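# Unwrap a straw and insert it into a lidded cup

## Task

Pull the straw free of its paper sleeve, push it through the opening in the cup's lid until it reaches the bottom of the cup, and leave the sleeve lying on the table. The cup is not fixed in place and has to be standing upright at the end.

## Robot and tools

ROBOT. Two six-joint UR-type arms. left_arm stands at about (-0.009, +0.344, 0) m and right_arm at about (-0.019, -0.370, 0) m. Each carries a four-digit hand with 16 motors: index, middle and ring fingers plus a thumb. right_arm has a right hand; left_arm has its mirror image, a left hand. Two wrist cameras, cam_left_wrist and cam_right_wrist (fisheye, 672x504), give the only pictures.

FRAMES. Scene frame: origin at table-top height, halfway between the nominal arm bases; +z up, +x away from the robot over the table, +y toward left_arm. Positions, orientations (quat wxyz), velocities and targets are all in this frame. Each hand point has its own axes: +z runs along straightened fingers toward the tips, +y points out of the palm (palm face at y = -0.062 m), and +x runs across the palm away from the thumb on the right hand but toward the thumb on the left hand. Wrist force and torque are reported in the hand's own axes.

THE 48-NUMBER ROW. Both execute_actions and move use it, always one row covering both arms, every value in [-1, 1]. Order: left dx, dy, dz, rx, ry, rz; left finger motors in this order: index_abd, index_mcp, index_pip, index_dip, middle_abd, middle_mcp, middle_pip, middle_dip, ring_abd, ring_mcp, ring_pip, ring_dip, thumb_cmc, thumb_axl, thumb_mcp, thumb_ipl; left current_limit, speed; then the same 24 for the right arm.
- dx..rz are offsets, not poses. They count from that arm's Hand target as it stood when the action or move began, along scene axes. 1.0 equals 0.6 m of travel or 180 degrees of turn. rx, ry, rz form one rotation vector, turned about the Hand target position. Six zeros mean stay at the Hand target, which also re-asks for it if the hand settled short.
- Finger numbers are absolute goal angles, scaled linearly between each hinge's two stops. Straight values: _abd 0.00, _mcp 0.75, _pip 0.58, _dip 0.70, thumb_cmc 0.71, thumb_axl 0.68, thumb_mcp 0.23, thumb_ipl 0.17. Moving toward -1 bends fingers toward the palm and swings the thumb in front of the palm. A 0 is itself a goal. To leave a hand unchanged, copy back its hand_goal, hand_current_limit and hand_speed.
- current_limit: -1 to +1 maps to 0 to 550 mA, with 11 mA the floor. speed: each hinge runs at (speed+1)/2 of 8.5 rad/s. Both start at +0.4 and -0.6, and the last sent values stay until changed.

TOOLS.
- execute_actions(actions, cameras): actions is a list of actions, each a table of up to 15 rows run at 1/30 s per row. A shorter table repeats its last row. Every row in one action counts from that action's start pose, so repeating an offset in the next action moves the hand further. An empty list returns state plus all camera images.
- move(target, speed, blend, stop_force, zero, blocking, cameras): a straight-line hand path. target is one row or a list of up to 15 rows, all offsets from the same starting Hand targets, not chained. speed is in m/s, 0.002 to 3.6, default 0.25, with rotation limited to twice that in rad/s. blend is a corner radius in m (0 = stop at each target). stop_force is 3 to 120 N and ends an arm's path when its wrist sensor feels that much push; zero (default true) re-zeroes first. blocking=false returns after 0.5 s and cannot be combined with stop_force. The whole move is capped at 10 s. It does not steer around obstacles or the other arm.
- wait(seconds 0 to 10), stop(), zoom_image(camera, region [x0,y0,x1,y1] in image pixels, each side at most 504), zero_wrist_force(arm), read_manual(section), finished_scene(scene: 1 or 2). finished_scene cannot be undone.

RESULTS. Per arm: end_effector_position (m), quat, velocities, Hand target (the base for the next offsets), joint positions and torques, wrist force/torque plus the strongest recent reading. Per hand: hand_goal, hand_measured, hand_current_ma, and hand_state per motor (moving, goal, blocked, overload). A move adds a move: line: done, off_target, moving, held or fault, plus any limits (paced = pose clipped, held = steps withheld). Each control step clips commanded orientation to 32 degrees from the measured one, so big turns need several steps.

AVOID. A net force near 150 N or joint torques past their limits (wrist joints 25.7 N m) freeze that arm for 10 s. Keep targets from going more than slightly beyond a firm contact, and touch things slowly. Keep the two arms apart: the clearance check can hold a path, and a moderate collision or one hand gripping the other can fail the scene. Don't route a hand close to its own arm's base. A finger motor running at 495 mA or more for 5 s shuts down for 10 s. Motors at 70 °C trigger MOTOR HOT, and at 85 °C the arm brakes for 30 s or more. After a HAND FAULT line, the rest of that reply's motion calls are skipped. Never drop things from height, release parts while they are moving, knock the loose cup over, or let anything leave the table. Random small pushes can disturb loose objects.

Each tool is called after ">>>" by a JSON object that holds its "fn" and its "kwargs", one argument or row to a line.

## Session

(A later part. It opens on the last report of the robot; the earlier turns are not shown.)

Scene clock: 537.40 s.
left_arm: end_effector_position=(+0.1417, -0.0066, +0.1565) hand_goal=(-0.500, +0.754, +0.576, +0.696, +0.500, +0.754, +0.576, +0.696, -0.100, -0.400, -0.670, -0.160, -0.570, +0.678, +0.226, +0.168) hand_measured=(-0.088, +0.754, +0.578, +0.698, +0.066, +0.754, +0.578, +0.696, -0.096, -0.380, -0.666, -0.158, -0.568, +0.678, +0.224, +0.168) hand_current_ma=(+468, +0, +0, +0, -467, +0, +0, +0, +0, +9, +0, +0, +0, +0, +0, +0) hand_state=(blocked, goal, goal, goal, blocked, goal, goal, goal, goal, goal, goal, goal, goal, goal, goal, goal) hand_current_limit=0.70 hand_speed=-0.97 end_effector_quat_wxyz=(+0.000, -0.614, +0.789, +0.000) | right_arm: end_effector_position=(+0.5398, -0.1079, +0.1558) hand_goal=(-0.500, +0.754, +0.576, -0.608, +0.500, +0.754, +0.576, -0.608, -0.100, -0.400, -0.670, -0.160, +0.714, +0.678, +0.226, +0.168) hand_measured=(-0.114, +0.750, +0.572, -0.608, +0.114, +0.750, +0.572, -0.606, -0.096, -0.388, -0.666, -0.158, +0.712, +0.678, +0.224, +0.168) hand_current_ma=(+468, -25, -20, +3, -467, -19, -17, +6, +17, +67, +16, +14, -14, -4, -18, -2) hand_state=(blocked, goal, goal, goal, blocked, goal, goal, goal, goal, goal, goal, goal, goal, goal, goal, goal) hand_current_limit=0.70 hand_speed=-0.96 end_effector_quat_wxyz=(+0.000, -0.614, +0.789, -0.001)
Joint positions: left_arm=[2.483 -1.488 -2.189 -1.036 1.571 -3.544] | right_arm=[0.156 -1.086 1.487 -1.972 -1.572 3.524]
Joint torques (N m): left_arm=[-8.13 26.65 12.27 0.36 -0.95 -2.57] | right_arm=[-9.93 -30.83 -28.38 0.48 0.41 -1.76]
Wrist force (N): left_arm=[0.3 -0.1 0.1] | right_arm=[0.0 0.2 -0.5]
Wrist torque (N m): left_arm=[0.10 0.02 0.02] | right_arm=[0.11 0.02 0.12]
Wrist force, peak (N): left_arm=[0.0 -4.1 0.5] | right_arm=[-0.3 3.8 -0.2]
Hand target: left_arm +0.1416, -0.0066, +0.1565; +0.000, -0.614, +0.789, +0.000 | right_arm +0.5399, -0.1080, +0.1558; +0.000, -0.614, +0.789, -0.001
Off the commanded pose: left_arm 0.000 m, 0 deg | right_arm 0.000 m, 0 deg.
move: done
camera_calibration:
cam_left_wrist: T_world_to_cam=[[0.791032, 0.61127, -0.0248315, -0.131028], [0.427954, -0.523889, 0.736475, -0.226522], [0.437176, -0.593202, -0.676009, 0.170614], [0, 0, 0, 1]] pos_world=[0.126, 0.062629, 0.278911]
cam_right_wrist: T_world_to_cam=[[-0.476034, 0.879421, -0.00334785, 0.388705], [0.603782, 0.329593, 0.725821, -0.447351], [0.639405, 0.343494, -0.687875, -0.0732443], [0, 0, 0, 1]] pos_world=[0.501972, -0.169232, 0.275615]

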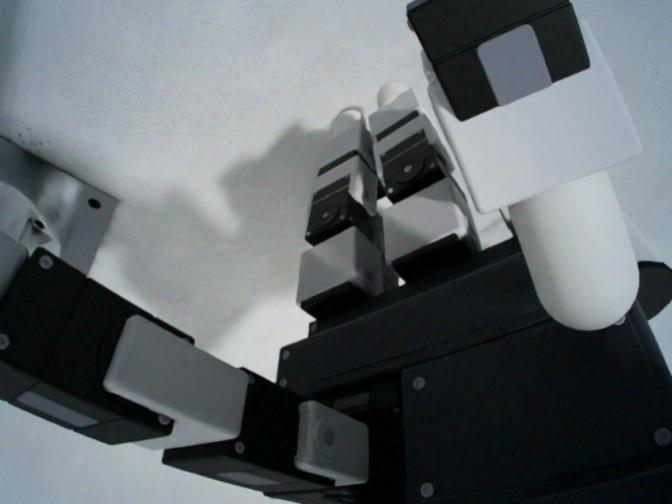

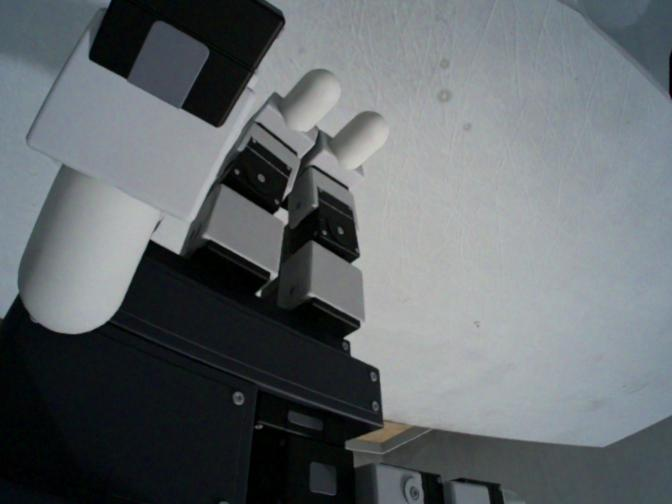

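>>> {"fn": "move", "kwargs": {
  "target": [
    [0,0,0,0,0,0,-0.5,0.754,0.576,0.696,0.5,0.754,0.576,0.696,-0.1,-0.4,-0.67,-0.16,-0.57,0.678,0.226,0.168,0.7,-0.97,0,0,0.2,0,0,0,-0.5,0.754,0.576,-0.608,0.5,0.754,0.576,-0.608,-0.1,-0.4,-0.67,-0.16,0.714,0.678,0.226,0.168,0.7,-0.96],
    [0,0,0,0,0,0,-0.5,0.754,0.576,0.696,0.5,0.754,0.576,0.696,-0.1,-0.4,-0.67,-0.16,-0.57,0.678,0.226,0.168,0.7,-0.97,-0.0322,0.015,0.2937,0.2771,-0.2093,0.688,-0.5,0.754,0.576,-0.608,0.5,0.754,0.576,-0.608,-0.1,-0.4,-0.67,-0.16,0.714,0.678,0.226,0.168,0.7,-0.96]
  ],
  "speed": [0.15, 0.4],
  "blend": [0.02, 0],
  "cameras": ["cam_left_wrist", "cam_right_wrist"]
}}

Scene clock: 567.40 s.
left_arm: end_effector_position=(+0.1416, -0.0066, +0.1565) hand_goal=(-0.500, +0.754, +0.576, +0.696, +0.500, +0.754, +0.576, +0.696, -0.100, -0.400, -0.670, -0.160, -0.570, +0.678, +0.226, +0.168) hand_measured=(-0.088, +0.754, +0.578, +0.698, +0.066, +0.754, +0.578, +0.696, -0.096, -0.380, -0.666, -0.158, -0.568, +0.678, +0.224, +0.168) hand_current_ma=(+468, +0, +0, +0, -467, +0, +0, +0, +0, +9, +0, +0, +0, +0, +0, +0) hand_state=(blocked, goal, goal, goal, blocked, goal, goal, goal, goal, goal, goal, goal, goal, goal, goal, goal) hand_current_limit=0.70 hand_speed=-0.97 end_effector_quat_wxyz=(+0.000, -0.614, +0.789, +0.000) | right_arm: end_effector_position=(+0.5206, -0.0990, +0.3320) hand_goal=(-0.500, +0.754, +0.576, -0.608, +0.500, +0.754, +0.576, -0.608, -0.100, -0.400, -0.670, -0.160, +0.714, +0.678, +0.226, +0.168) hand_measured=(-0.114, +0.748, +0.572, -0.608, +0.114, +0.750, +0.572, -0.606, -0.096, -0.388, -0.666, -0.158, +0.710, +0.678, +0.224, +0.168) hand_current_ma=(+467, -32, -20, +3, -467, -26, -17, +6, +14, +67, +16, +14, -25, -4, -19, -2) hand_state=(blocked, goal, goal, goal, blocked, goal, goal, goal, goal, goal, goal, goal, goal, goal, goal, goal) hand_current_limit=0.70 hand_speed=-0.96 end_effector_quat_wxyz=(-0.407, +0.876, +0.234, -0.109)
Joint positions: left_arm=[2.483 -1.488 -2.189 -1.036 1.571 -3.545] | right_arm=[0.094 -1.207 1.128 -1.013 -0.812 0.926]
Joint torques (N m): left_arm=[-7.46 27.29 10.92 0.73 0.88 -2.36] | right_arm=[-9.81 -27.25 -30.02 1.16 -0.24 -1.78]
Wrist force (N): left_arm=[0.1 -0.4 0.5] | right_arm=[-1.3 -0.1 0.1]
Wrist torque (N m): left_arm=[0.01 0.06 0.01] | right_arm=[0.07 0.27 0.06]
Wrist force, peak (N): left_arm=[0.0 -0.2 0.8] | right_arm=[-1.6 -0.1 0.0]
Hand target: left_arm +0.1416, -0.0066, +0.1565; +0.000, -0.614, +0.789, +0.000 | right_arm +0.5206, -0.0990, +0.3320; -0.408, +0.876, +0.234, -0.109
Off the commanded pose: left_arm 0.000 m, 0 deg | right_arm 0.000 m, 0 deg.
move: done
camera_calibration:
cam_left_wrist: T_world_to_cam=[[0.791066, 0.611229, -0.0247729, -0.130966], [0.427891, -0.523937, 0.736477, -0.226469], [0.437177, -0.593202, -0.676009, 0.170657], [0, 0, 0, 1]] pos_world=[0.1259, 0.062629, 0.278911]
cam_right_wrist: T_world_to_cam=[[-0.419875, -0.743909, -0.519909, 0.353902], [-0.289736, -0.433008, 0.853556, -0.219398], [-0.860092, 0.509023, -0.0337286, 0.636948], [0, 0, 0, 1]] pos_world=[0.632861, -0.155951, 0.392748]

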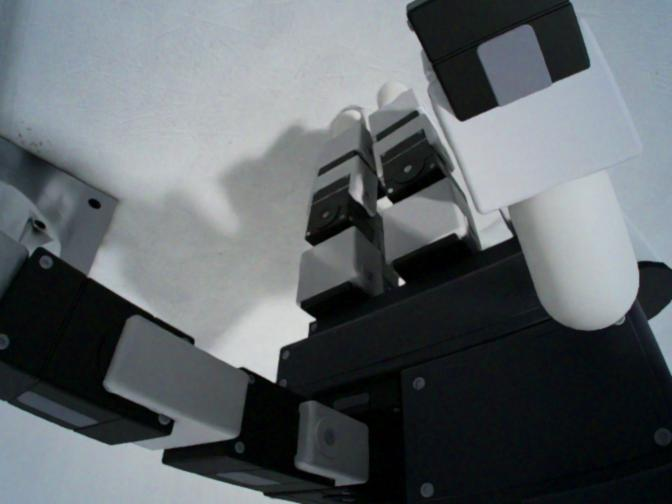

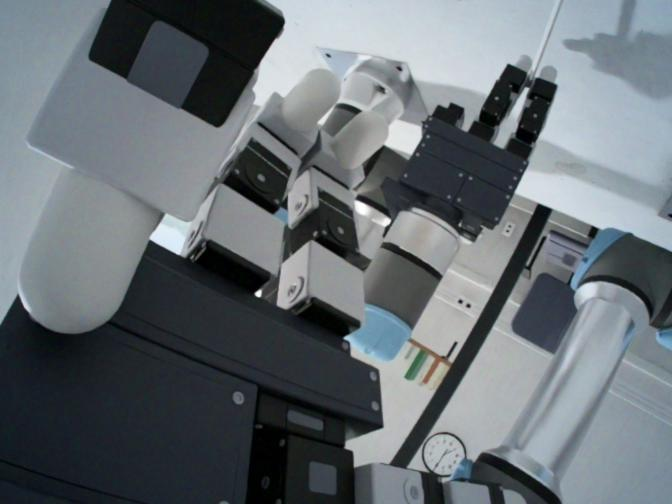

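>>> {"fn": "execute_actions", "kwargs": {
  "actions": [],
  "cameras": ["cam_right_wrist", "cam_left_wrist"]
}}

>>> {"fn": "zoom_image", "kwargs": {
  "camera": "cam_right_wrist",
  "region": [372, 0, 672, 250]
}}

Scene clock: 598.20 s.
left_arm: end_effector_position=(+0.1416, -0.0066, +0.1565) hand_goal=(-0.500, +0.754, +0.576, +0.696, +0.500, +0.754, +0.576, +0.696, -0.100, -0.400, -0.670, -0.160, -0.570, +0.678, +0.226, +0.168) hand_measured=(-0.088, +0.754, +0.578, +0.698, +0.066, +0.754, +0.578, +0.696, -0.096, -0.380, -0.666, -0.158, -0.568, +0.678, +0.224, +0.168) hand_current_ma=(+468, +0, +0, +0, -467, +0, +0, +0, +0, +9, +0, +0, +0, +0, +0, +0) hand_state=(blocked, goal, goal, goal, blocked, goal, goal, goal, goal, goal, goal, goal, goal, goal, goal, goal) hand_current_limit=0.70 hand_speed=-0.97 end_effector_quat_wxyz=(+0.000, -0.614, +0.789, +0.000) | right_arm: end_effector_position=(+0.5206, -0.0990, +0.3320) hand_goal=(-0.500, +0.754, +0.576, -0.608, +0.500, +0.754, +0.576, -0.608, -0.100, -0.400, -0.670, -0.160, +0.714, +0.678, +0.226, +0.168) hand_measured=(-0.114, +0.748, +0.572, -0.608, +0.114, +0.750, +0.572, -0.606, -0.096, -0.388, -0.666, -0.158, +0.710, +0.678, +0.224, +0.168) hand_current_ma=(+468, -32, -20, +3, -467, -26, -17, +6, +14, +67, +16, +14, -25, -4, -19, -2) hand_state=(blocked, goal, goal, goal, blocked, goal, goal, goal, goal, goal, goal, goal, goal, goal, goal, goal) hand_current_limit=0.70 hand_speed=-0.96 end_effector_quat_wxyz=(-0.408, +0.876, +0.234, -0.109)
Joint positions: left_arm=[2.483 -1.488 -2.189 -1.036 1.571 -3.545] | right_arm=[0.094 -1.207 1.128 -1.013 -0.812 0.925]
Joint velocities: within noise
Joint torques (N m): left_arm=[-9.06 26.93 11.42 0.72 0.9 -2.48] | right_arm=[-10.16 -28.8 -30.01 1.32 -0.4 -1.79]
Motor temperatures (°C): left_arm=[34 30 31 40 35 38] | right_arm=[29 33 31 41 35 34]
Wrist force (N): left_arm=[0.2 -0.5 0.3] | right_arm=[-1.1 -0.1 0.1]
Wrist torque (N m): left_arm=[0.03 0.03 0.03] | right_arm=[0.08 0.25 0.07]
Wrist force, peak (N): left_arm=[0.3 -0.3 0.7] | right_arm=[-1.5 0.2 0.2]
Hand target: left_arm +0.1416, -0.0066, +0.1565; +0.000, -0.614, +0.789, +0.000 | right_arm +0.5206, -0.0990, +0.3320; -0.408, +0.876, +0.234, -0.109
Off the commanded pose: left_arm 0.000 m, 0 deg | right_arm 0.000 m, 0 deg.
camera_calibration:
cam_left_wrist: T_world_to_cam=[[0.791066, 0.611229, -0.0247729, -0.130966], [0.427891, -0.523937, 0.736477, -0.226469], [0.437177, -0.593202, -0.676009, 0.170657], [0, 0, 0, 1]] pos_world=[0.1259, 0.062629, 0.278911]
cam_right_wrist: T_world_to_cam=[[-0.41971, -0.743988, -0.519929, 0.353835], [-0.289551, -0.433148, 0.853548, -0.219505], [-0.860235, 0.508788, -0.0336261, 0.637047], [0, 0, 0, 1]] pos_world=[0.63296, -0.155951, 0.392748]

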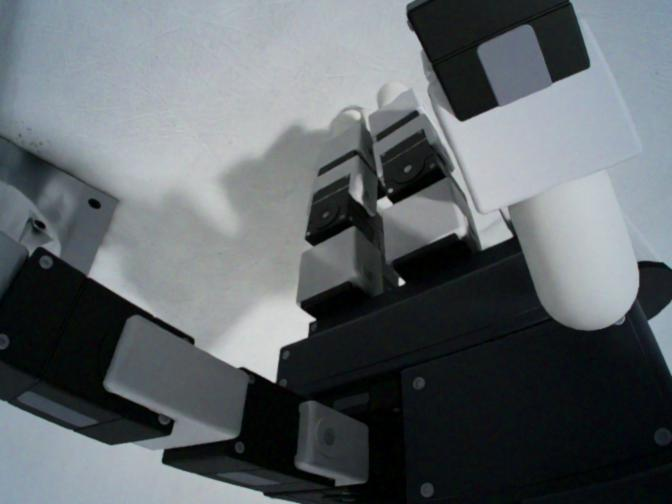

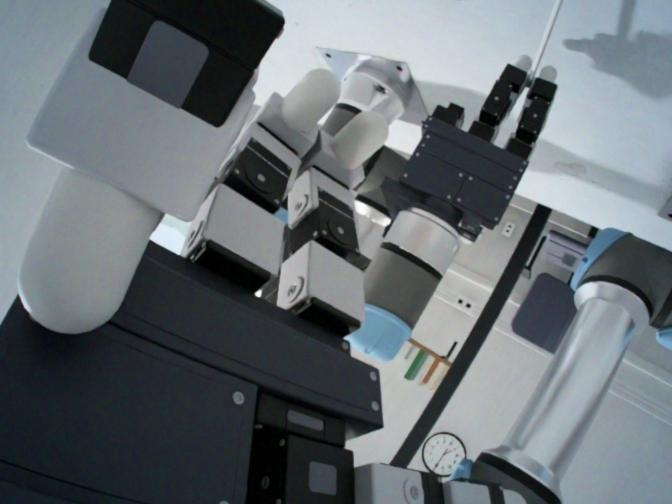

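Scaled by 1.680 from the camera's 672x504 image, which has a finer 960x720 frame.

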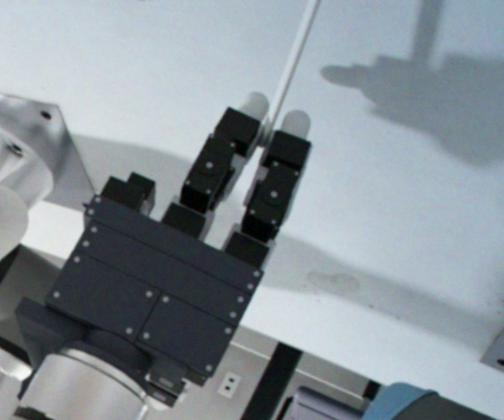

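>>> {"fn": "move", "kwargs": {
  "target": [0,0,0,0,0,0,-0.5,0.754,0.576,0.696,0.5,0.754,0.576,0.696,-0.1,-0.40,-0.67,-0.16,-0.57,0.678,0.226,0.168,0.7,-0.97,0,0,0,-0.0536,-0.095,-0.0664,-0.5,0.754,0.576,-0.608,0.5,0.754,0.576,-0.608,-0.1,-0.40,-0.67,-0.16,0.714,0.678,0.226,0.168,0.7,-0.96],
  "speed": 0.2,
  "cameras": ["cam_right_wrist"]
}}

>>> {"fn": "zoom_image", "kwargs": {
  "camera": "cam_right_wrist",
  "region": [372, 0, 672, 250]
}}

Scene clock: 624.47 s.
left_arm: end_effector_position=(+0.1416, -0.0066, +0.1565) hand_goal=(-0.500, +0.754, +0.576, +0.696, +0.500, +0.754, +0.576, +0.696, -0.100, -0.400, -0.670, -0.160, -0.570, +0.678, +0.226, +0.168) hand_measured=(-0.088, +0.754, +0.578, +0.698, +0.066, +0.754, +0.578, +0.696, -0.096, -0.380, -0.666, -0.158, -0.568, +0.678, +0.224, +0.168) hand_current_ma=(+468, +0, +0, +0, -467, +0, +0, +0, +0, +9, +0, +0, +0, +0, +0, +0) hand_state=(blocked, goal, goal, goal, blocked, goal, goal, goal, goal, goal, goal, goal, goal, goal, goal, goal) hand_current_limit=0.70 hand_speed=-0.97 end_effector_quat_wxyz=(+0.000, -0.614, +0.789, +0.000) | right_arm: end_effector_position=(+0.5206, -0.0990, +0.3320) hand_goal=(-0.500, +0.754, +0.576, -0.608, +0.500, +0.754, +0.576, -0.608, -0.100, -0.400, -0.670, -0.160, +0.714, +0.678, +0.226, +0.168) hand_measured=(-0.114, +0.748, +0.572, -0.608, +0.114, +0.748, +0.572, -0.606, -0.096, -0.388, -0.666, -0.158, +0.708, +0.678, +0.224, +0.168) hand_current_ma=(+468, -32, -20, +3, -467, -27, -17, +6, +14, +67, +16, +14, -26, -4, -19, -2) hand_state=(blocked, goal, goal, goal, blocked, goal, goal, goal, goal, goal, goal, goal, goal, goal, goal, goal) hand_current_limit=0.70 hand_speed=-0.96 end_effector_quat_wxyz=(-0.303, +0.933, +0.190, +0.045)
Joint positions: left_arm=[2.483 -1.488 -2.189 -1.036 1.571 -3.545] | right_arm=[0.16 -1.412 1.46 -1.678 -0.951 1.325]
Joint torques (N m): left_arm=[-9.32 26.32 10.65 0.94 0.97 -2.42] | right_arm=[7.55 -35.26 -15.82 -5.61 -0.24 1.47]
Wrist force (N): left_arm=[0.1 -0.3 0.4] | right_arm=[-0.4 -0.2 -0.2]
Wrist torque (N m): left_arm=[0.04 0.05 0.01] | right_arm=[0.06 0.14 0.04]
Wrist force, peak (N): left_arm=[0.4 -0.5 0.7] | right_arm=[-1.5 -0.2 -0.2]
Hand target: left_arm +0.1416, -0.0066, +0.1565; +0.000, -0.614, +0.789, +0.000 | right_arm +0.5206, -0.0990, +0.3320; -0.303, +0.933, +0.190, +0.045
Off the commanded pose: left_arm 0.000 m, 0 deg | right_arm 0.000 m, 0 deg.
move: done
camera_calibration:
cam_right_wrist: T_world_to_cam=[[-0.419709, -0.743987, -0.51993, 0.353836], [-0.602268, -0.200279, 0.772763, -0.00678946], [-0.679057, 0.637473, -0.36402, 0.665104], [0, 0, 0, 1]] pos_world=[0.596063, -0.162096, 0.431328]
Images, in order (width x height): cam_right_wrist 672x504.

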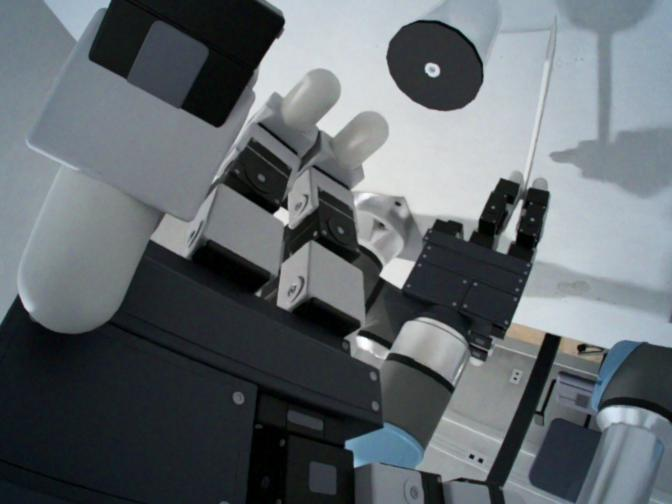

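Scaled by 1.680 from the camera's 672x504 image, which has a finer 960x720 frame.

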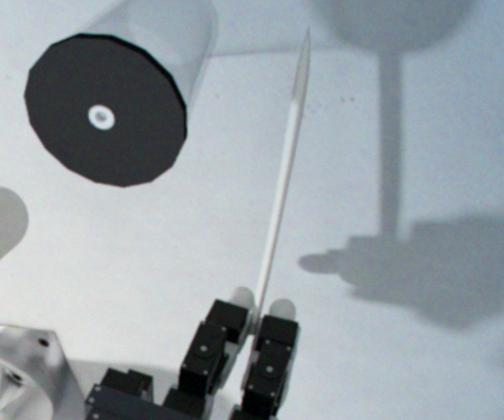

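>>> {"fn": "zoom_image", "kwargs": {
  "camera": "cam_right_wrist",
  "region": [500, 120, 560, 200]
}}

>>> {"fn": "zoom_image", "kwargs": {
  "camera": "cam_right_wrist",
  "region": [500, 0, 600, 120]
}}

Scaled by 6.300 from the camera's 672x504 image, which has a finer 960x720 frame.

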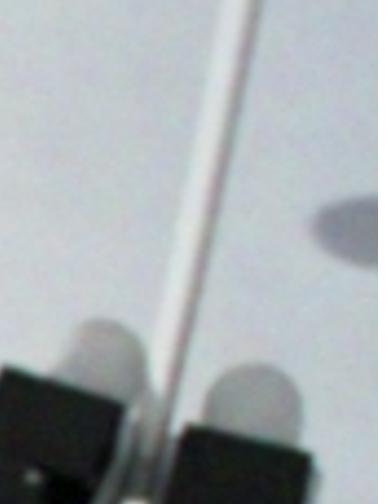

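Scaled by 4.200 from the camera's 672x504 image, which has a finer 960x720 frame.

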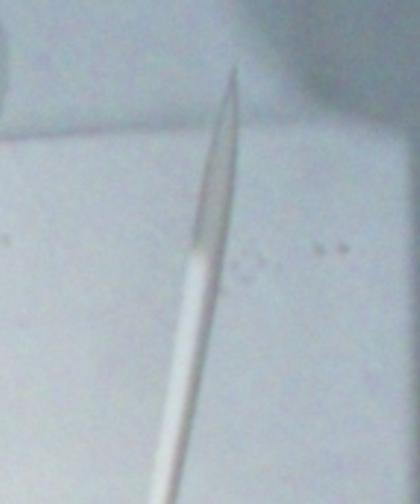

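>>> {"fn": "move", "kwargs": {
  "target": [
    [0,0,0,0,0,0,-0.5,0.754,0.576,0.696,0.5,0.754,0.576,0.696,-0.1,-0.40,-0.67,-0.16,-0.57,0.678,0.226,0.168,0.7,-0.97,-0.066,-0.275,-0.0467,0.0201,-0.2502,0.2059,0.09,0.754,0.576,0.696,-0.09,0.754,0.576,0.696,-0.1,-0.40,-0.67,-0.16,0.714,0.678,0.226,0.168,0.7,-0.9],
    [0.2,-0.1167,0.1667,0,0,0,-0.5,0.754,0.576,0.696,0.5,0.754,0.576,0.696,-0.1,-0.40,-0.67,-0.16,-0.57,0.678,0.226,0.168,0.7,-0.97,-0.066,-0.275,-0.0467,0.0201,-0.2502,0.2059,0.09,0.754,0.576,0.696,-0.09,0.754,0.576,0.696,-0.1,-0.40,-0.67,-0.16,0.714,0.678,0.226,0.168,0.7,-0.9]
  ],
  "speed": [0.2,0.12],
  "cameras": ["cam_right_wrist", "cam_left_wrist"]
}}

Scene clock: 775.30 s.
left_arm: end_effector_position=(+0.2615, -0.0766, +0.2565) hand_goal=(-0.500, +0.754, +0.576, +0.696, +0.500, +0.754, +0.576, +0.696, -0.100, -0.400, -0.670, -0.160, -0.570, +0.678, +0.226, +0.168) hand_measured=(-0.088, +0.754, +0.578, +0.698, +0.066, +0.754, +0.578, +0.696, -0.096, -0.380, -0.666, -0.158, -0.568, +0.678, +0.224, +0.168) hand_current_ma=(+468, +0, +0, +0, -467, +0, +0, +0, +0, +9, +0, +0, +0, +0, +0, +0) hand_state=(blocked, goal, goal, goal, blocked, goal, goal, goal, goal, goal, goal, goal, goal, goal, goal, goal) hand_current_limit=0.70 hand_speed=-0.97 end_effector_quat_wxyz=(+0.000, -0.614, +0.789, +0.000) | right_arm: end_effector_position=(+0.4810, -0.2640, +0.3040) hand_goal=(+0.090, +0.754, +0.576, +0.696, -0.090, +0.754, +0.576, +0.696, -0.100, -0.400, -0.670, -0.160, +0.714, +0.678, +0.226, +0.168) hand_measured=(+0.090, +0.750, +0.572, +0.692, -0.082, +0.750, +0.572, +0.694, -0.096, -0.388, -0.668, -0.158, +0.710, +0.678, +0.224, +0.168) hand_current_ma=(-1, -22, -16, -15, +33, -24, -16, -13, +14, +67, +14, +14, -18, -4, -19, -2) hand_state=(goal, goal, goal, goal, goal, goal, goal, goal, goal, goal, goal, goal, goal, goal, goal, goal) hand_current_limit=0.70 hand_speed=-0.90 end_effector_quat_wxyz=(-0.235, +0.729, +0.567, +0.303)
Joint positions: left_arm=[2.515 -1.703 -1.69 -1.319 1.571 -3.513] | right_arm=[-0.372 -1.874 2.057 -1.609 -0.795 -0.207]
Joint torques (N m): left_arm=[8.58 17.89 27.97 0.28 1.23 2.09] | right_arm=[-10.56 -1.55 -31.15 0.36 2.69 -1.73]
Wrist force (N): left_arm=[0.2 -0.2 0.5] | right_arm=[0.9 0.2 -0.3]
Wrist torque (N m): left_arm=[0.05 0.04 -0.08] | right_arm=[0.09 0.00 0.30]
Wrist force, peak (N): left_arm=[0.2 0.6 0.7] | right_arm=[1.0 0.4 -0.8]
Hand target: left_arm +0.2616, -0.0766, +0.2565; +0.000, -0.614, +0.789, +0.000 | right_arm +0.4810, -0.2640, +0.3040; -0.235, +0.729, +0.567, +0.303
Off the commanded pose: left_arm 0.000 m, 0 deg | right_arm 0.000 m, 0 deg.
move: done
camera_calibration:
cam_left_wrist: T_world_to_cam=[[0.791069, 0.611226, -0.0247727, -0.180693], [0.427857, -0.523895, 0.736527, -0.388097], [0.437206, -0.593243, -0.675954, 0.144304], [0, 0, 0, 1]] pos_world=[0.2459, -0.00727078, 0.37891]
cam_right_wrist: T_world_to_cam=[[0.530125, -0.668794, -0.521231, -0.236723], [-0.696756, -0.69391, 0.181714, 0.0527188], [-0.483217, 0.26684, -0.833845, 0.68399], [0, 0, 0, 1]] pos_world=[0.49274, -0.304253, 0.437375]

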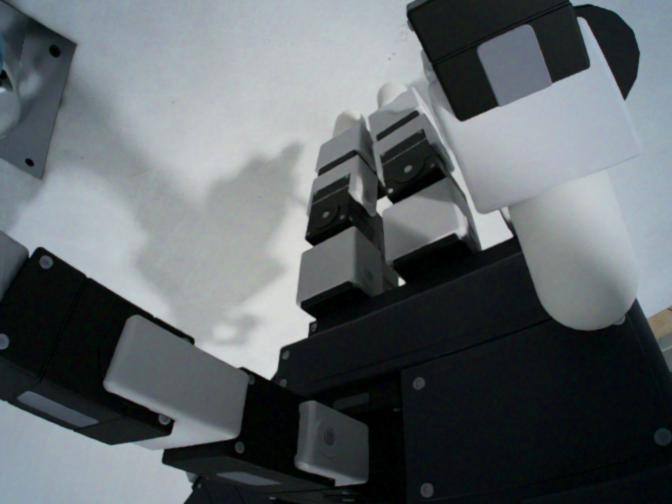

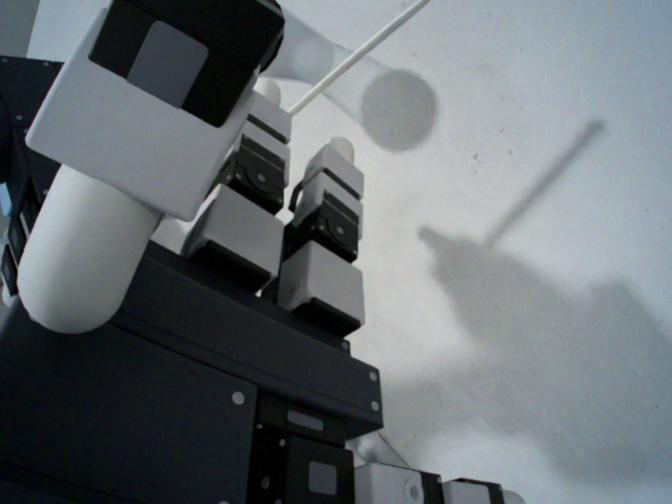

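>>> {"fn": "zoom_image", "kwargs": {
  "camera": "cam_left_wrist",
  "region": [270, 0, 450, 135]
}}

Scaled by 2.800 from the camera's 672x504 image, which has a finer 960x720 frame.

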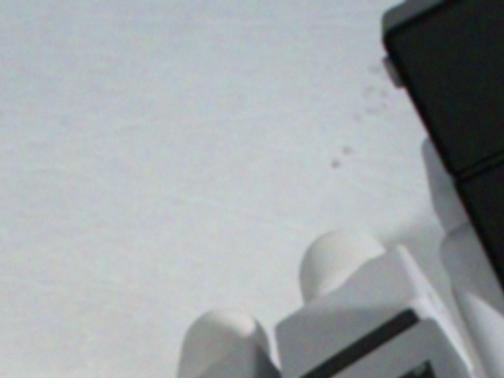

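>>> {"fn": "zoom_image", "kwargs": {
  "camera": "cam_right_wrist",
  "region": [240, 0, 480, 180]
}}

Scaled by 2.100 from the camera's 672x504 image, which has a finer 960x720 frame.

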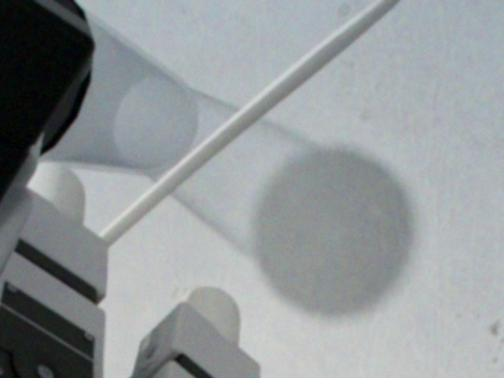

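>>> {"fn": "move", "kwargs": {
  "target": [0,0,0,0,0,0,-0.5,0.754,0.576,0.696,0.5,0.754,0.576,0.696,-0.1,-0.40,-0.67,-0.16,-0.57,0.678,0.226,0.168,0.7,-0.97,0,0,0.05,0.0589,-0.0743,-0.0579,0.09,0.754,0.576,0.696,-0.09,0.754,0.576,0.696,-0.1,-0.40,-0.67,-0.16,0.714,0.678,0.226,0.168,0.7,-0.9],
  "speed": 0.2,
  "cameras": ["cam_right_wrist"]
}}

>>> {"fn": "zoom_image", "kwargs": {
  "camera": "cam_right_wrist",
  "region": [220, 0, 520, 225]
}}

Scene clock: 814.00 s.
left_arm: end_effector_position=(+0.2616, -0.0766, +0.2565) hand_goal=(-0.500, +0.754, +0.576, +0.696, +0.500, +0.754, +0.576, +0.696, -0.100, -0.400, -0.670, -0.160, -0.570, +0.678, +0.226, +0.168) hand_measured=(-0.088, +0.754, +0.578, +0.698, +0.066, +0.754, +0.578, +0.696, -0.096, -0.380, -0.666, -0.158, -0.568, +0.678, +0.224, +0.168) hand_current_ma=(+467, +0, +0, +0, -467, +0, +0, +0, +0, +9, +0, +0, +0, +0, +0, +0) hand_state=(blocked, goal, goal, goal, blocked, goal, goal, goal, goal, goal, goal, goal, goal, goal, goal, goal) hand_current_limit=0.70 hand_speed=-0.97 end_effector_quat_wxyz=(+0.000, -0.614, +0.789, +0.000) | right_arm: end_effector_position=(+0.4810, -0.2640, +0.3340) hand_goal=(+0.090, +0.754, +0.576, +0.696, -0.090, +0.754, +0.576, +0.696, -0.100, -0.400, -0.670, -0.160, +0.714, +0.678, +0.226, +0.168) hand_measured=(+0.090, +0.752, +0.574, +0.692, -0.082, +0.752, +0.574, +0.694, -0.096, -0.390, -0.668, -0.158, +0.712, +0.678, +0.224, +0.168) hand_current_ma=(+2, -9, -13, -15, +33, -10, -14, -13, +14, +53, +11, +14, -9, -4, -19, -2) hand_state=(goal, goal, goal, goal, goal, goal, goal, goal, goal, goal, goal, goal, goal, goal, goal, goal) hand_current_limit=0.70 hand_speed=-0.90 end_effector_quat_wxyz=(-0.205, +0.713, +0.492, +0.456)
Joint positions: left_arm=[2.515 -1.703 -1.69 -1.319 1.571 -3.513] | right_arm=[-0.449 -2.012 2.281 -1.962 -0.528 -0.04]
Joint torques (N m): left_arm=[6.76 18.33 28.78 0.29 1.18 2.16] | right_arm=[7.82 -11.66 -14.57 -5.97 3.05 1.26]
Wrist force (N): left_arm=[-0.2 -0.2 0.7] | right_arm=[1.3 0.5 -0.7]
Wrist torque (N m): left_arm=[0.04 0.10 -0.11] | right_arm=[0.13 -0.02 0.26]
Wrist force, peak (N): left_arm=[0.0 -0.1 0.9] | right_arm=[1.6 0.6 -0.6]
Hand target: left_arm +0.2616, -0.0766, +0.2565; +0.000, -0.614, +0.789, +0.000 | right_arm +0.4810, -0.2640, +0.3340; -0.205, +0.713, +0.492, +0.456
Off the commanded pose: left_arm 0.000 m, 0 deg | right_arm 0.000 m, 0 deg.
move: done
camera_calibration:
cam_right_wrist: T_world_to_cam=[[0.530307, -0.668616, -0.521274, -0.221184], [-0.819816, -0.561098, -0.114325, 0.240406], [-0.216047, 0.487976, -0.845697, 0.642866], [0, 0, 0, 1]] pos_world=[0.453273, -0.326699, 0.455856]
Images, in order (width x height): cam_right_wrist 672x504.

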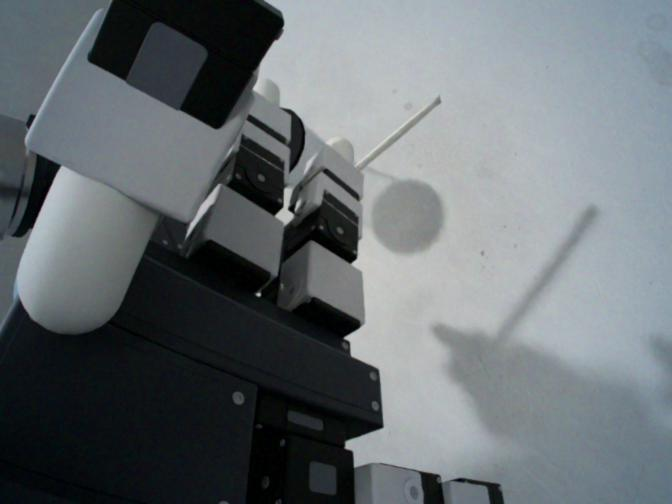

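Scaled by 1.680 from the camera's 672x504 image, which has a finer 960x720 frame.

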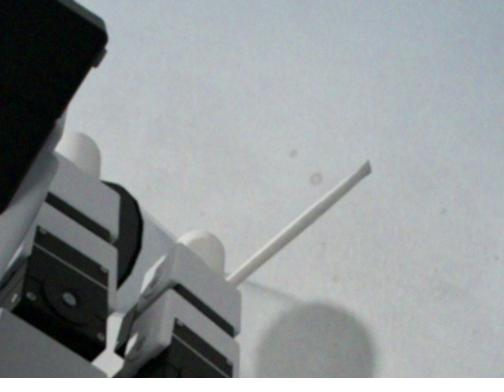

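>>> {"fn": "move", "kwargs": {
  "target": [0,0,0,0,0,0,-0.5,0.754,0.576,0.696,0.5,0.754,0.576,0.696,-0.1,-0.40,-0.67,-0.16,-0.57,0.678,0.226,0.168,0.7,-0.97,-0.075,-0.0645,-0.1407,0.2887,0.1534,-0.1051,0.09,0.754,0.576,0.696,-0.09,0.754,0.576,0.696,-0.1,-0.40,-0.67,-0.16,0.714,0.678,0.226,0.168,0.7,-0.9],
  "speed": 0.2,
  "cameras": ["cam_right_wrist"]
}}

>>> {"fn": "zoom_image", "kwargs": {
  "camera": "cam_right_wrist",
  "region": [372, 0, 672, 300]
}}

Scene clock: 905.77 s.
left_arm: end_effector_position=(+0.2616, -0.0766, +0.2565) hand_goal=(-0.500, +0.754, +0.576, +0.696, +0.500, +0.754, +0.576, +0.696, -0.100, -0.400, -0.670, -0.160, -0.570, +0.678, +0.226, +0.168) hand_measured=(-0.088, +0.754, +0.578, +0.698, +0.066, +0.754, +0.578, +0.696, -0.096, -0.380, -0.666, -0.158, -0.568, +0.678, +0.224, +0.168) hand_current_ma=(+467, +0, +0, +0, -467, +0, +0, +0, +0, +9, +0, +0, +0, +0, +0, +0) hand_state=(blocked, goal, goal, goal, blocked, goal, goal, goal, goal, goal, goal, goal, goal, goal, goal, goal) hand_current_limit=0.70 hand_speed=-0.97 end_effector_quat_wxyz=(+0.000, -0.614, +0.789, +0.000) | right_arm: end_effector_position=(+0.4360, -0.3026, +0.2497) hand_goal=(+0.090, +0.754, +0.576, +0.696, -0.090, +0.754, +0.576, +0.696, -0.100, -0.400, -0.670, -0.160, +0.714, +0.678, +0.226, +0.168) hand_measured=(+0.092, +0.750, +0.574, +0.692, -0.082, +0.750, +0.574, +0.694, -0.096, -0.396, -0.668, -0.158, +0.710, +0.678, +0.224, +0.168) hand_current_ma=(+5, -23, -13, -15, +33, -25, -13, -13, +14, +16, +11, +14, -22, -4, -16, -2) hand_state=(goal, goal, goal, goal, goal, goal, goal, goal, goal, goal, goal, goal, goal, goal, goal, goal) hand_current_limit=0.70 hand_speed=-0.90 end_effector_quat_wxyz=(-0.524, +0.706, +0.066, +0.472)
Joint positions: left_arm=[2.515 -1.703 -1.69 -1.319 1.571 -3.513] | right_arm=[-0.752 -1.822 2.212 -0.438 -0.136 -0.779]
Joint torques (N m): left_arm=[4.23 18.16 29.82 0.45 1.17 2.35] | right_arm=[-10.01 0.52 -26.77 3.13 -1.32 -1.83]
Wrist force (N): left_arm=[0.2 0.0 0.7] | right_arm=[-0.2 0.5 -0.4]
Wrist torque (N m): left_arm=[0.06 0.04 -0.08] | right_arm=[0.11 0.28 0.28]
Wrist force, peak (N): left_arm=[0.2 -0.2 0.9] | right_arm=[1.5 0.6 -0.7]
Hand target: left_arm +0.2616, -0.0766, +0.2565; +0.000, -0.614, +0.789, +0.000 | right_arm +0.4360, -0.3027, +0.2496; -0.525, +0.705, +0.066, +0.473
Off the commanded pose: left_arm 0.000 m, 0 deg | right_arm 0.000 m, 0 deg.
move: done
camera_calibration:
cam_right_wrist: T_world_to_cam=[[-0.00205653, -0.00381892, -0.999991, 0.28569], [-0.985172, -0.17155, 0.0026812, 0.332968], [-0.171559, 0.985168, -0.00340949, 0.501506], [0, 0, 0, 1]] pos_world=[0.414656, -0.435856, 0.286504]
Images, in order (width x height): cam_right_wrist 672x504.

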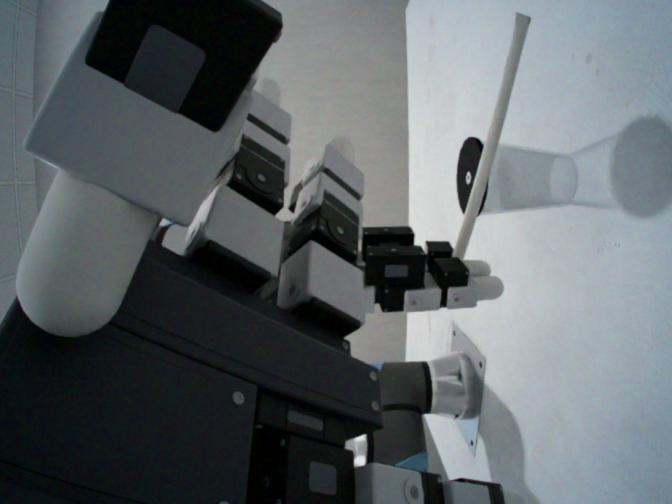

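Scaled by 1.680 from the camera's 672x504 image, which has a finer 960x720 frame.

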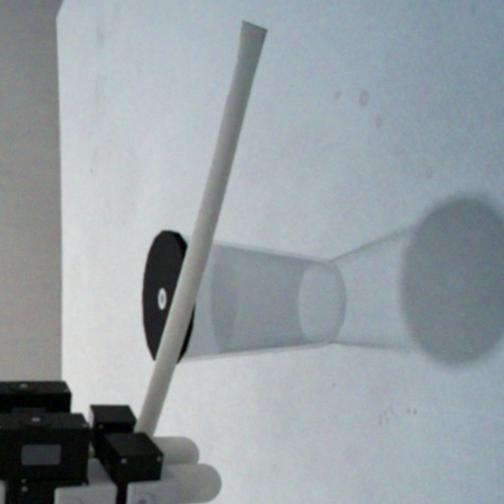

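>>> {"fn": "zoom_image", "kwargs": {
  "camera": "cam_right_wrist",
  "region": [430, 170, 530, 270]
}}

>>> {"fn": "zoom_image", "kwargs": {
  "camera": "cam_right_wrist",
  "region": [460, 0, 560, 100]
}}

Scaled by 5.040 from the camera's 672x504 image, which has a finer 960x720 frame.

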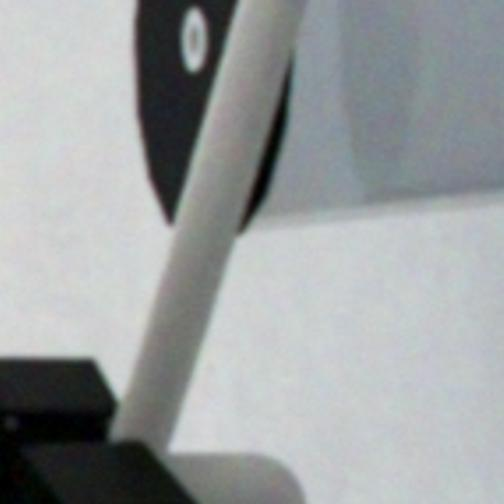

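Scaled by 5.040 from the camera's 672x504 image, which has a finer 960x720 frame.

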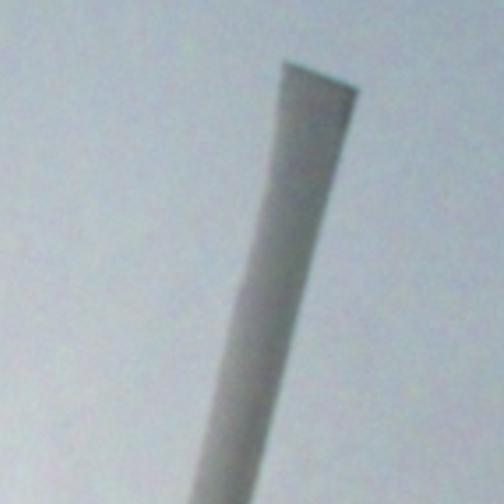

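>>> {"fn": "move", "kwargs": {
  "target": [0,0,0,0,0,0,-0.5,0.754,0.576,0.696,0.5,0.754,0.576,0.696,-0.1,-0.40,-0.67,-0.16,-0.57,0.678,0.226,0.168,0.7,-0.97,0.1095,0.09,-0.0065,-0.2792,-0.0543,0.2306,0.09,0.754,0.576,-0.608,-0.09,0.754,0.576,-0.608,-0.1,-0.40,-0.67,-0.16,0.714,0.678,0.226,0.168,0.7,-0.9],
  "speed": 0.2,
  "cameras": ["cam_right_wrist"]
}}

>>> {"fn": "zoom_image", "kwargs": {
  "camera": "cam_right_wrist",
  "region": [220, 0, 520, 225]
}}

Scene clock: 1000.77 s.
left_arm: end_effector_position=(+0.2616, -0.0766, +0.2565) hand_goal=(-0.500, +0.754, +0.576, +0.696, +0.500, +0.754, +0.576, +0.696, -0.100, -0.400, -0.670, -0.160, -0.570, +0.678, +0.226, +0.168) hand_measured=(-0.088, +0.754, +0.578, +0.698, +0.066, +0.754, +0.578, +0.696, -0.096, -0.380, -0.666, -0.158, -0.568, +0.678, +0.224, +0.168) hand_current_ma=(+467, +0, +0, +0, -467, +0, +0, +0, +0, +9, +0, +0, +0, +0, +0, +0) hand_state=(blocked, goal, goal, goal, blocked, goal, goal, goal, goal, goal, goal, goal, goal, goal, goal, goal) hand_current_limit=0.70 hand_speed=-0.97 end_effector_quat_wxyz=(+0.000, -0.614, +0.789, +0.000) | right_arm: end_effector_position=(+0.5017, -0.2487, +0.2457) hand_goal=(+0.090, +0.754, +0.576, -0.608, -0.090, +0.754, +0.576, -0.608, -0.100, -0.400, -0.670, -0.160, +0.714, +0.678, +0.226, +0.168) hand_measured=(+0.092, +0.750, +0.574, -0.604, -0.082, +0.750, +0.574, -0.604, -0.096, -0.398, -0.668, -0.158, +0.710, +0.678, +0.224, +0.168) hand_current_ma=(+5, -23, -13, +19, +33, -25, -13, +15, +14, +15, +11, +14, -23, -4, -16, -2) hand_state=(goal, goal, goal, goal, goal, goal, goal, goal, goal, goal, goal, goal, goal, goal, goal, goal) hand_current_limit=0.70 hand_speed=-0.90 end_effector_quat_wxyz=(-0.305, +0.748, +0.535, +0.246)
Joint positions: left_arm=[2.515 -1.703 -1.69 -1.319 1.571 -3.513] | right_arm=[-0.306 -1.696 2.008 -1.612 -0.803 -0.111]
Joint torques (N m): left_arm=[0.92 18.53 28.66 0.39 1.24 2.09] | right_arm=[7.85 -7.99 -30.43 -5.24 -0.15 1.45]
Wrist force (N): left_arm=[0.1 0.0 0.6] | right_arm=[0.5 0.0 -0.4]
Wrist torque (N m): left_arm=[0.07 0.05 -0.09] | right_arm=[0.09 0.07 0.27]
Wrist force, peak (N): left_arm=[0.0 -0.2 1.0] | right_arm=[0.9 -0.2 -0.6]
Hand target: left_arm +0.2616, -0.0766, +0.2565; +0.000, -0.614, +0.789, +0.000 | right_arm +0.5017, -0.2487, +0.2457; -0.305, +0.748, +0.535, +0.246
Off the commanded pose: left_arm 0.000 m, 0 deg | right_arm 0.000 m, 0 deg.
move: done
camera_calibration:
cam_right_wrist: T_world_to_cam=[[0.420391, -0.64051, -0.642665, -0.175931], [-0.653215, -0.70524, 0.275584, 0.040658], [-0.629747, 0.303946, -0.714867, 0.694781], [0, 0, 0, 1]] pos_world=[0.538055, -0.295188, 0.372407]
Images, in order (width x height): cam_right_wrist 672x504.

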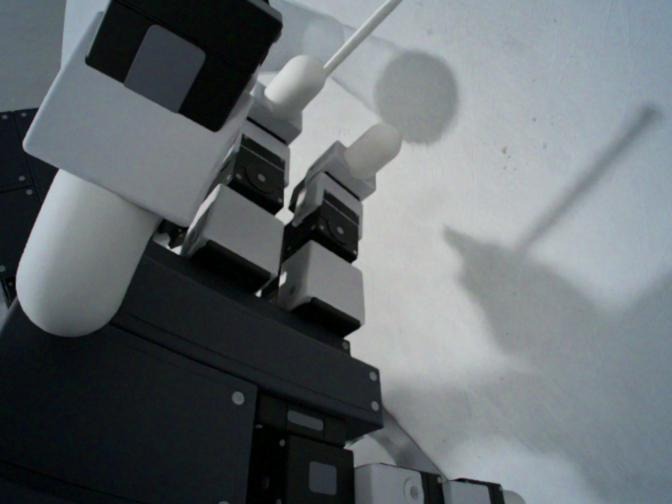

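Scaled by 1.680 from the camera's 672x504 image, which has a finer 960x720 frame.

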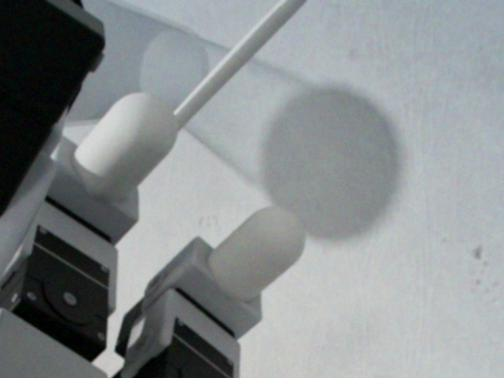

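>>> {"fn": "move", "kwargs": {
  "target": [0,0,0,0,0,0,-0.5,0.754,0.576,0.696,0.5,0.754,0.576,0.696,-0.1,-0.40,-0.67,-0.16,-0.57,0.678,0.226,0.168,0.7,-0.97,0.0057,0.0958,-0.0925,0,0,0,0.09,0.754,0.576,-0.608,-0.09,0.754,0.576,-0.608,-0.1,-0.40,-0.67,-0.16,0.714,0.678,0.226,0.168,0.7,-0.9],
  "speed": 0.03,
  "stop_force": 5,
  "cameras": ["cam_right_wrist"]
}}

>>> {"fn": "zoom_image", "kwargs": {
  "camera": "cam_right_wrist",
  "region": [220, 0, 520, 225]
}}

Scene clock: 1019.73 s.
left_arm: end_effector_position=(+0.2616, -0.0766, +0.2565) hand_goal=(-0.500, +0.754, +0.576, +0.696, +0.500, +0.754, +0.576, +0.696, -0.100, -0.400, -0.670, -0.160, -0.570, +0.678, +0.226, +0.168) hand_measured=(-0.088, +0.754, +0.578, +0.698, +0.066, +0.754, +0.578, +0.696, -0.096, -0.380, -0.666, -0.158, -0.568, +0.678, +0.224, +0.168) hand_current_ma=(+467, +0, +0, +0, -467, +0, +0, +0, +0, +9, +0, +0, +0, +0, +0, +0) hand_state=(blocked, goal, goal, goal, blocked, goal, goal, goal, goal, goal, goal, goal, goal, goal, goal, goal) hand_current_limit=0.70 hand_speed=-0.97 end_effector_quat_wxyz=(+0.000, -0.614, +0.789, +0.000) | right_arm: end_effector_position=(+0.5051, -0.1912, +0.1902) hand_goal=(+0.090, +0.754, +0.576, -0.608, -0.090, +0.754, +0.576, -0.608, -0.100, -0.400, -0.670, -0.160, +0.714, +0.678, +0.226, +0.168) hand_measured=(+0.092, +0.750, +0.574, -0.604, -0.082, +0.750, +0.574, -0.604, -0.096, -0.398, -0.668, -0.158, +0.710, +0.678, +0.224, +0.168) hand_current_ma=(+5, -23, -13, +19, +33, -25, -13, +15, +14, +15, +11, +14, -23, -4, -16, -2) hand_state=(goal, goal, goal, goal, goal, goal, goal, goal, goal, goal, goal, goal, goal, goal, goal, goal) hand_current_limit=0.70 hand_speed=-0.90 end_effector_quat_wxyz=(-0.305, +0.748, +0.535, +0.246)
Joint positions: left_arm=[2.515 -1.703 -1.69 -1.319 1.571 -3.513] | right_arm=[-0.171 -1.614 2.125 -1.941 -0.775 0.075]
Joint torques (N m): left_arm=[-2.02 17.7 29.72 0.51 1.29 2.09] | right_arm=[7.95 -10.04 -12.48 -5.53 2.82 1.54]
Wrist force (N): left_arm=[0.1 -0.2 0.6] | right_arm=[0.6 0.2 -0.5]
Wrist torque (N m): left_arm=[0.04 0.05 -0.08] | right_arm=[0.12 0.05 0.19]
Wrist force, peak (N): left_arm=[0.1 -0.3 1.0] | right_arm=[0.7 -0.5 -0.7]
Hand target: left_arm +0.2616, -0.0766, +0.2565; +0.000, -0.614, +0.789, +0.000 | right_arm +0.5051, -0.1912, +0.1902; -0.305, +0.748, +0.535, +0.246
Off the commanded pose: left_arm 0.000 m, 0 deg | right_arm 0.000 m, 0 deg.
move: done
camera_calibration:
cam_right_wrist: T_world_to_cam=[[0.420391, -0.64051, -0.642665, -0.176241], [-0.653215, -0.70524, 0.275584, 0.0987904], [-0.629747, 0.303946, -0.714867, 0.639833], [0, 0, 0, 1]] pos_world=[0.541555, -0.237688, 0.316907]
Images, in order (width x height): cam_right_wrist 672x504.

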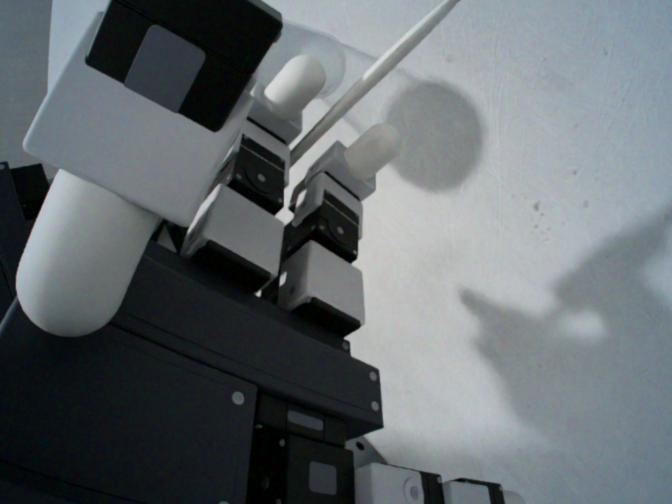

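Scaled by 1.680 from the camera's 672x504 image, which has a finer 960x720 frame.

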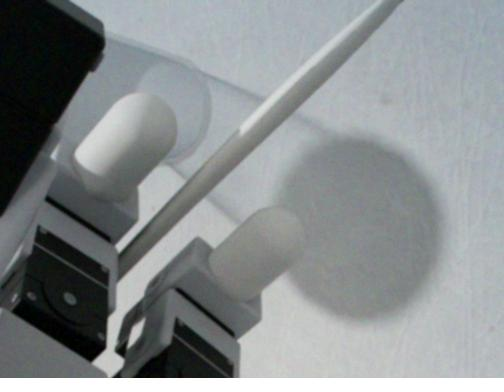

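>>> {"fn": "move", "kwargs": {
  "target": [0,0,0,0,0,0,-0.5,0.754,0.576,0.696,0.5,0.754,0.576,0.696,-0.1,-0.40,-0.67,-0.16,-0.57,0.678,0.226,0.168,0.7,-0.97,0,0,0,0,0,0,-0.5,0.754,0.576,-0.608,0.5,0.754,0.576,-0.608,-0.1,-0.40,-0.67,-0.16,0.714,0.678,0.226,0.168,0.78,-0.97],
  "speed": 0.03
}}

>>> {"fn": "wait", "kwargs": {
  "seconds": 3,
  "cameras": ["cam_right_wrist"]
}}

>>> {"fn": "zoom_image", "kwargs": {
  "camera": "cam_right_wrist",
  "region": [220, 0, 520, 225]
}}

Scene clock: 1034.50 s.
left_arm: end_effector_position=(+0.2616, -0.0766, +0.2565) hand_goal=(-0.500, +0.754, +0.576, +0.696, +0.500, +0.754, +0.576, +0.696, -0.100, -0.400, -0.670, -0.160, -0.570, +0.678, +0.226, +0.168) hand_measured=(-0.088, +0.752, +0.576, +0.698, +0.066, +0.754, +0.578, +0.696, -0.096, -0.380, -0.666, -0.158, -0.568, +0.678, +0.224, +0.168) hand_current_ma=(+467, +0, +0, +0, -467, +0, +0, +0, +0, +9, +0, +0, +0, +0, +0, +0) hand_state=(blocked, goal, goal, goal, blocked, goal, goal, goal, goal, goal, goal, goal, goal, goal, goal, goal) hand_current_limit=0.70 hand_speed=-0.97 end_effector_quat_wxyz=(+0.000, -0.614, +0.789, +0.000) | right_arm: end_effector_position=(+0.5051, -0.1912, +0.1902) hand_goal=(-0.500, +0.754, +0.576, -0.608, +0.500, +0.754, +0.576, -0.608, -0.100, -0.400, -0.670, -0.160, +0.714, +0.678, +0.226, +0.168) hand_measured=(-0.064, +0.750, +0.574, -0.604, +0.070, +0.750, +0.574, -0.606, -0.096, -0.398, -0.668, -0.158, +0.710, +0.678, +0.224, +0.168) hand_current_ma=(+193, -23, -13, +18, -173, -25, -13, +15, +14, +15, +11, +14, -23, -4, -16, -2) hand_state=(moving, goal, goal, goal, moving, goal, goal, goal, goal, goal, goal, goal, goal, goal, goal, goal) hand_current_limit=0.78 hand_speed=-0.97 end_effector_quat_wxyz=(-0.305, +0.748, +0.535, +0.246)
Joint positions: left_arm=[2.515 -1.703 -1.69 -1.319 1.571 -3.513] | right_arm=[-0.171 -1.614 2.125 -1.941 -0.775 0.075]
Joint torques (N m): left_arm=[-2.67 18.45 29.58 0.46 1.12 2.15] | right_arm=[8.54 -10.15 -11.91 -5.47 2.4 1.38]
Wrist force (N): left_arm=[0.4 0.0 1.0] | right_arm=[0.9 0.3 -0.5]
Wrist torque (N m): left_arm=[0.03 0.09 -0.05] | right_arm=[0.15 0.12 0.26]
Wrist force, peak (N): left_arm=[0.6 -0.1 1.1] | right_arm=[0.9 0.3 -0.5]
Hand target: left_arm +0.2616, -0.0766, +0.2565; +0.000, -0.614, +0.789, +0.000 | right_arm +0.5051, -0.1912, +0.1902; -0.305, +0.748, +0.535, +0.246
Off the commanded pose: left_arm 0.000 m, 0 deg | right_arm 0.000 m, 0 deg.
move: done

Scene clock: 1037.50 s.
left_arm: end_effector_position=(+0.2616, -0.0766, +0.2565) hand_goal=(-0.500, +0.754, +0.576, +0.696, +0.500, +0.754, +0.576, +0.696, -0.100, -0.400, -0.670, -0.160, -0.570, +0.678, +0.226, +0.168) hand_measured=(-0.088, +0.752, +0.576, +0.698, +0.066, +0.754, +0.578, +0.696, -0.096, -0.380, -0.666, -0.158, -0.568, +0.678, +0.224, +0.168) hand_current_ma=(+467, +0, +0, +0, -467, +0, +0, +0, +0, +9, +0, +0, +0, +0, +0, +0) hand_state=(blocked, goal, goal, goal, blocked, goal, goal, goal, goal, goal, goal, goal, goal, goal, goal, goal) hand_current_limit=0.70 hand_speed=-0.97 end_effector_quat_wxyz=(+0.000, -0.614, +0.789, +0.000) | right_arm: end_effector_position=(+0.5051, -0.1912, +0.1902) hand_goal=(-0.500, +0.754, +0.576, -0.608, +0.500, +0.754, +0.576, -0.608, -0.100, -0.400, -0.670, -0.160, +0.714, +0.678, +0.226, +0.168) hand_measured=(-0.076, +0.750, +0.574, -0.604, +0.072, +0.750, +0.574, -0.606, -0.096, -0.398, -0.668, -0.158, +0.710, +0.678, +0.224, +0.168) hand_current_ma=(+490, -22, -13, +18, -489, -25, -10, +15, +14, +15, +11, +14, -23, -4, -16, -2) hand_state=(blocked, goal, goal, goal, blocked, goal, goal, goal, goal, goal, goal, goal, goal, goal, goal, goal) hand_current_limit=0.78 hand_speed=-0.97 end_effector_quat_wxyz=(-0.305, +0.748, +0.535, +0.246)
Joint positions: left_arm=[2.515 -1.703 -1.69 -1.319 1.571 -3.513] | right_arm=[-0.171 -1.614 2.125 -1.941 -0.775 0.075]
Joint torques (N m): left_arm=[-5.11 19.51 29.44 0.45 1.07 2.01] | right_arm=[7.75 -10.39 -11.69 -5.54 0.4 1.33]
Wrist force (N): left_arm=[0.8 0.1 1.4] | right_arm=[1.8 0.2 -0.3]
Wrist torque (N m): left_arm=[-0.01 0.13 -0.01] | right_arm=[0.13 0.12 0.40]
Wrist force, peak (N): left_arm=[1.0 -0.3 1.8] | right_arm=[2.1 -0.1 -0.4]
Hand target: left_arm +0.2616, -0.0766, +0.2565; +0.000, -0.614, +0.789, +0.000 | right_arm +0.5051, -0.1912, +0.1902; -0.305, +0.748, +0.535, +0.246
Off the commanded pose: left_arm 0.000 m, 0 deg | right_arm 0.000 m, 0 deg.
wait: 3.00 s; at rest by 0.17 s
camera_calibration:
cam_right_wrist: T_world_to_cam=[[0.420391, -0.64051, -0.642665, -0.176241], [-0.653215, -0.70524, 0.275584, 0.0987904], [-0.629747, 0.303946, -0.714867, 0.639833], [0, 0, 0, 1]] pos_world=[0.541555, -0.237688, 0.316907]
Images, in order (width x height): cam_right_wrist 672x504.

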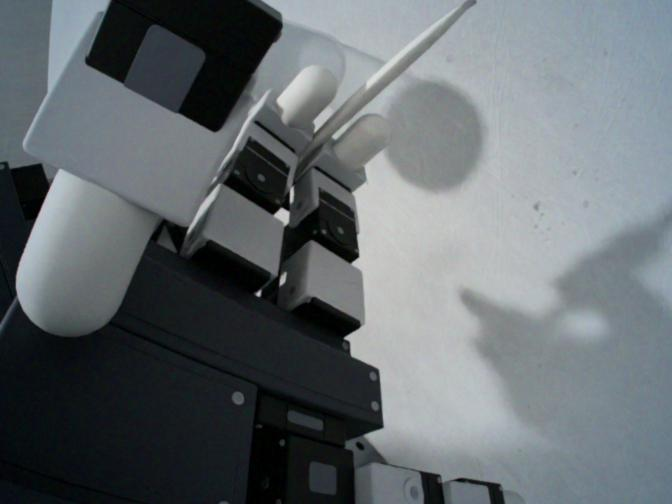

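Scaled by 1.680 from the camera's 672x504 image, which has a finer 960x720 frame.

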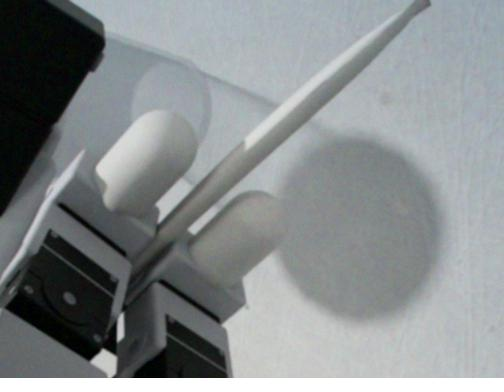

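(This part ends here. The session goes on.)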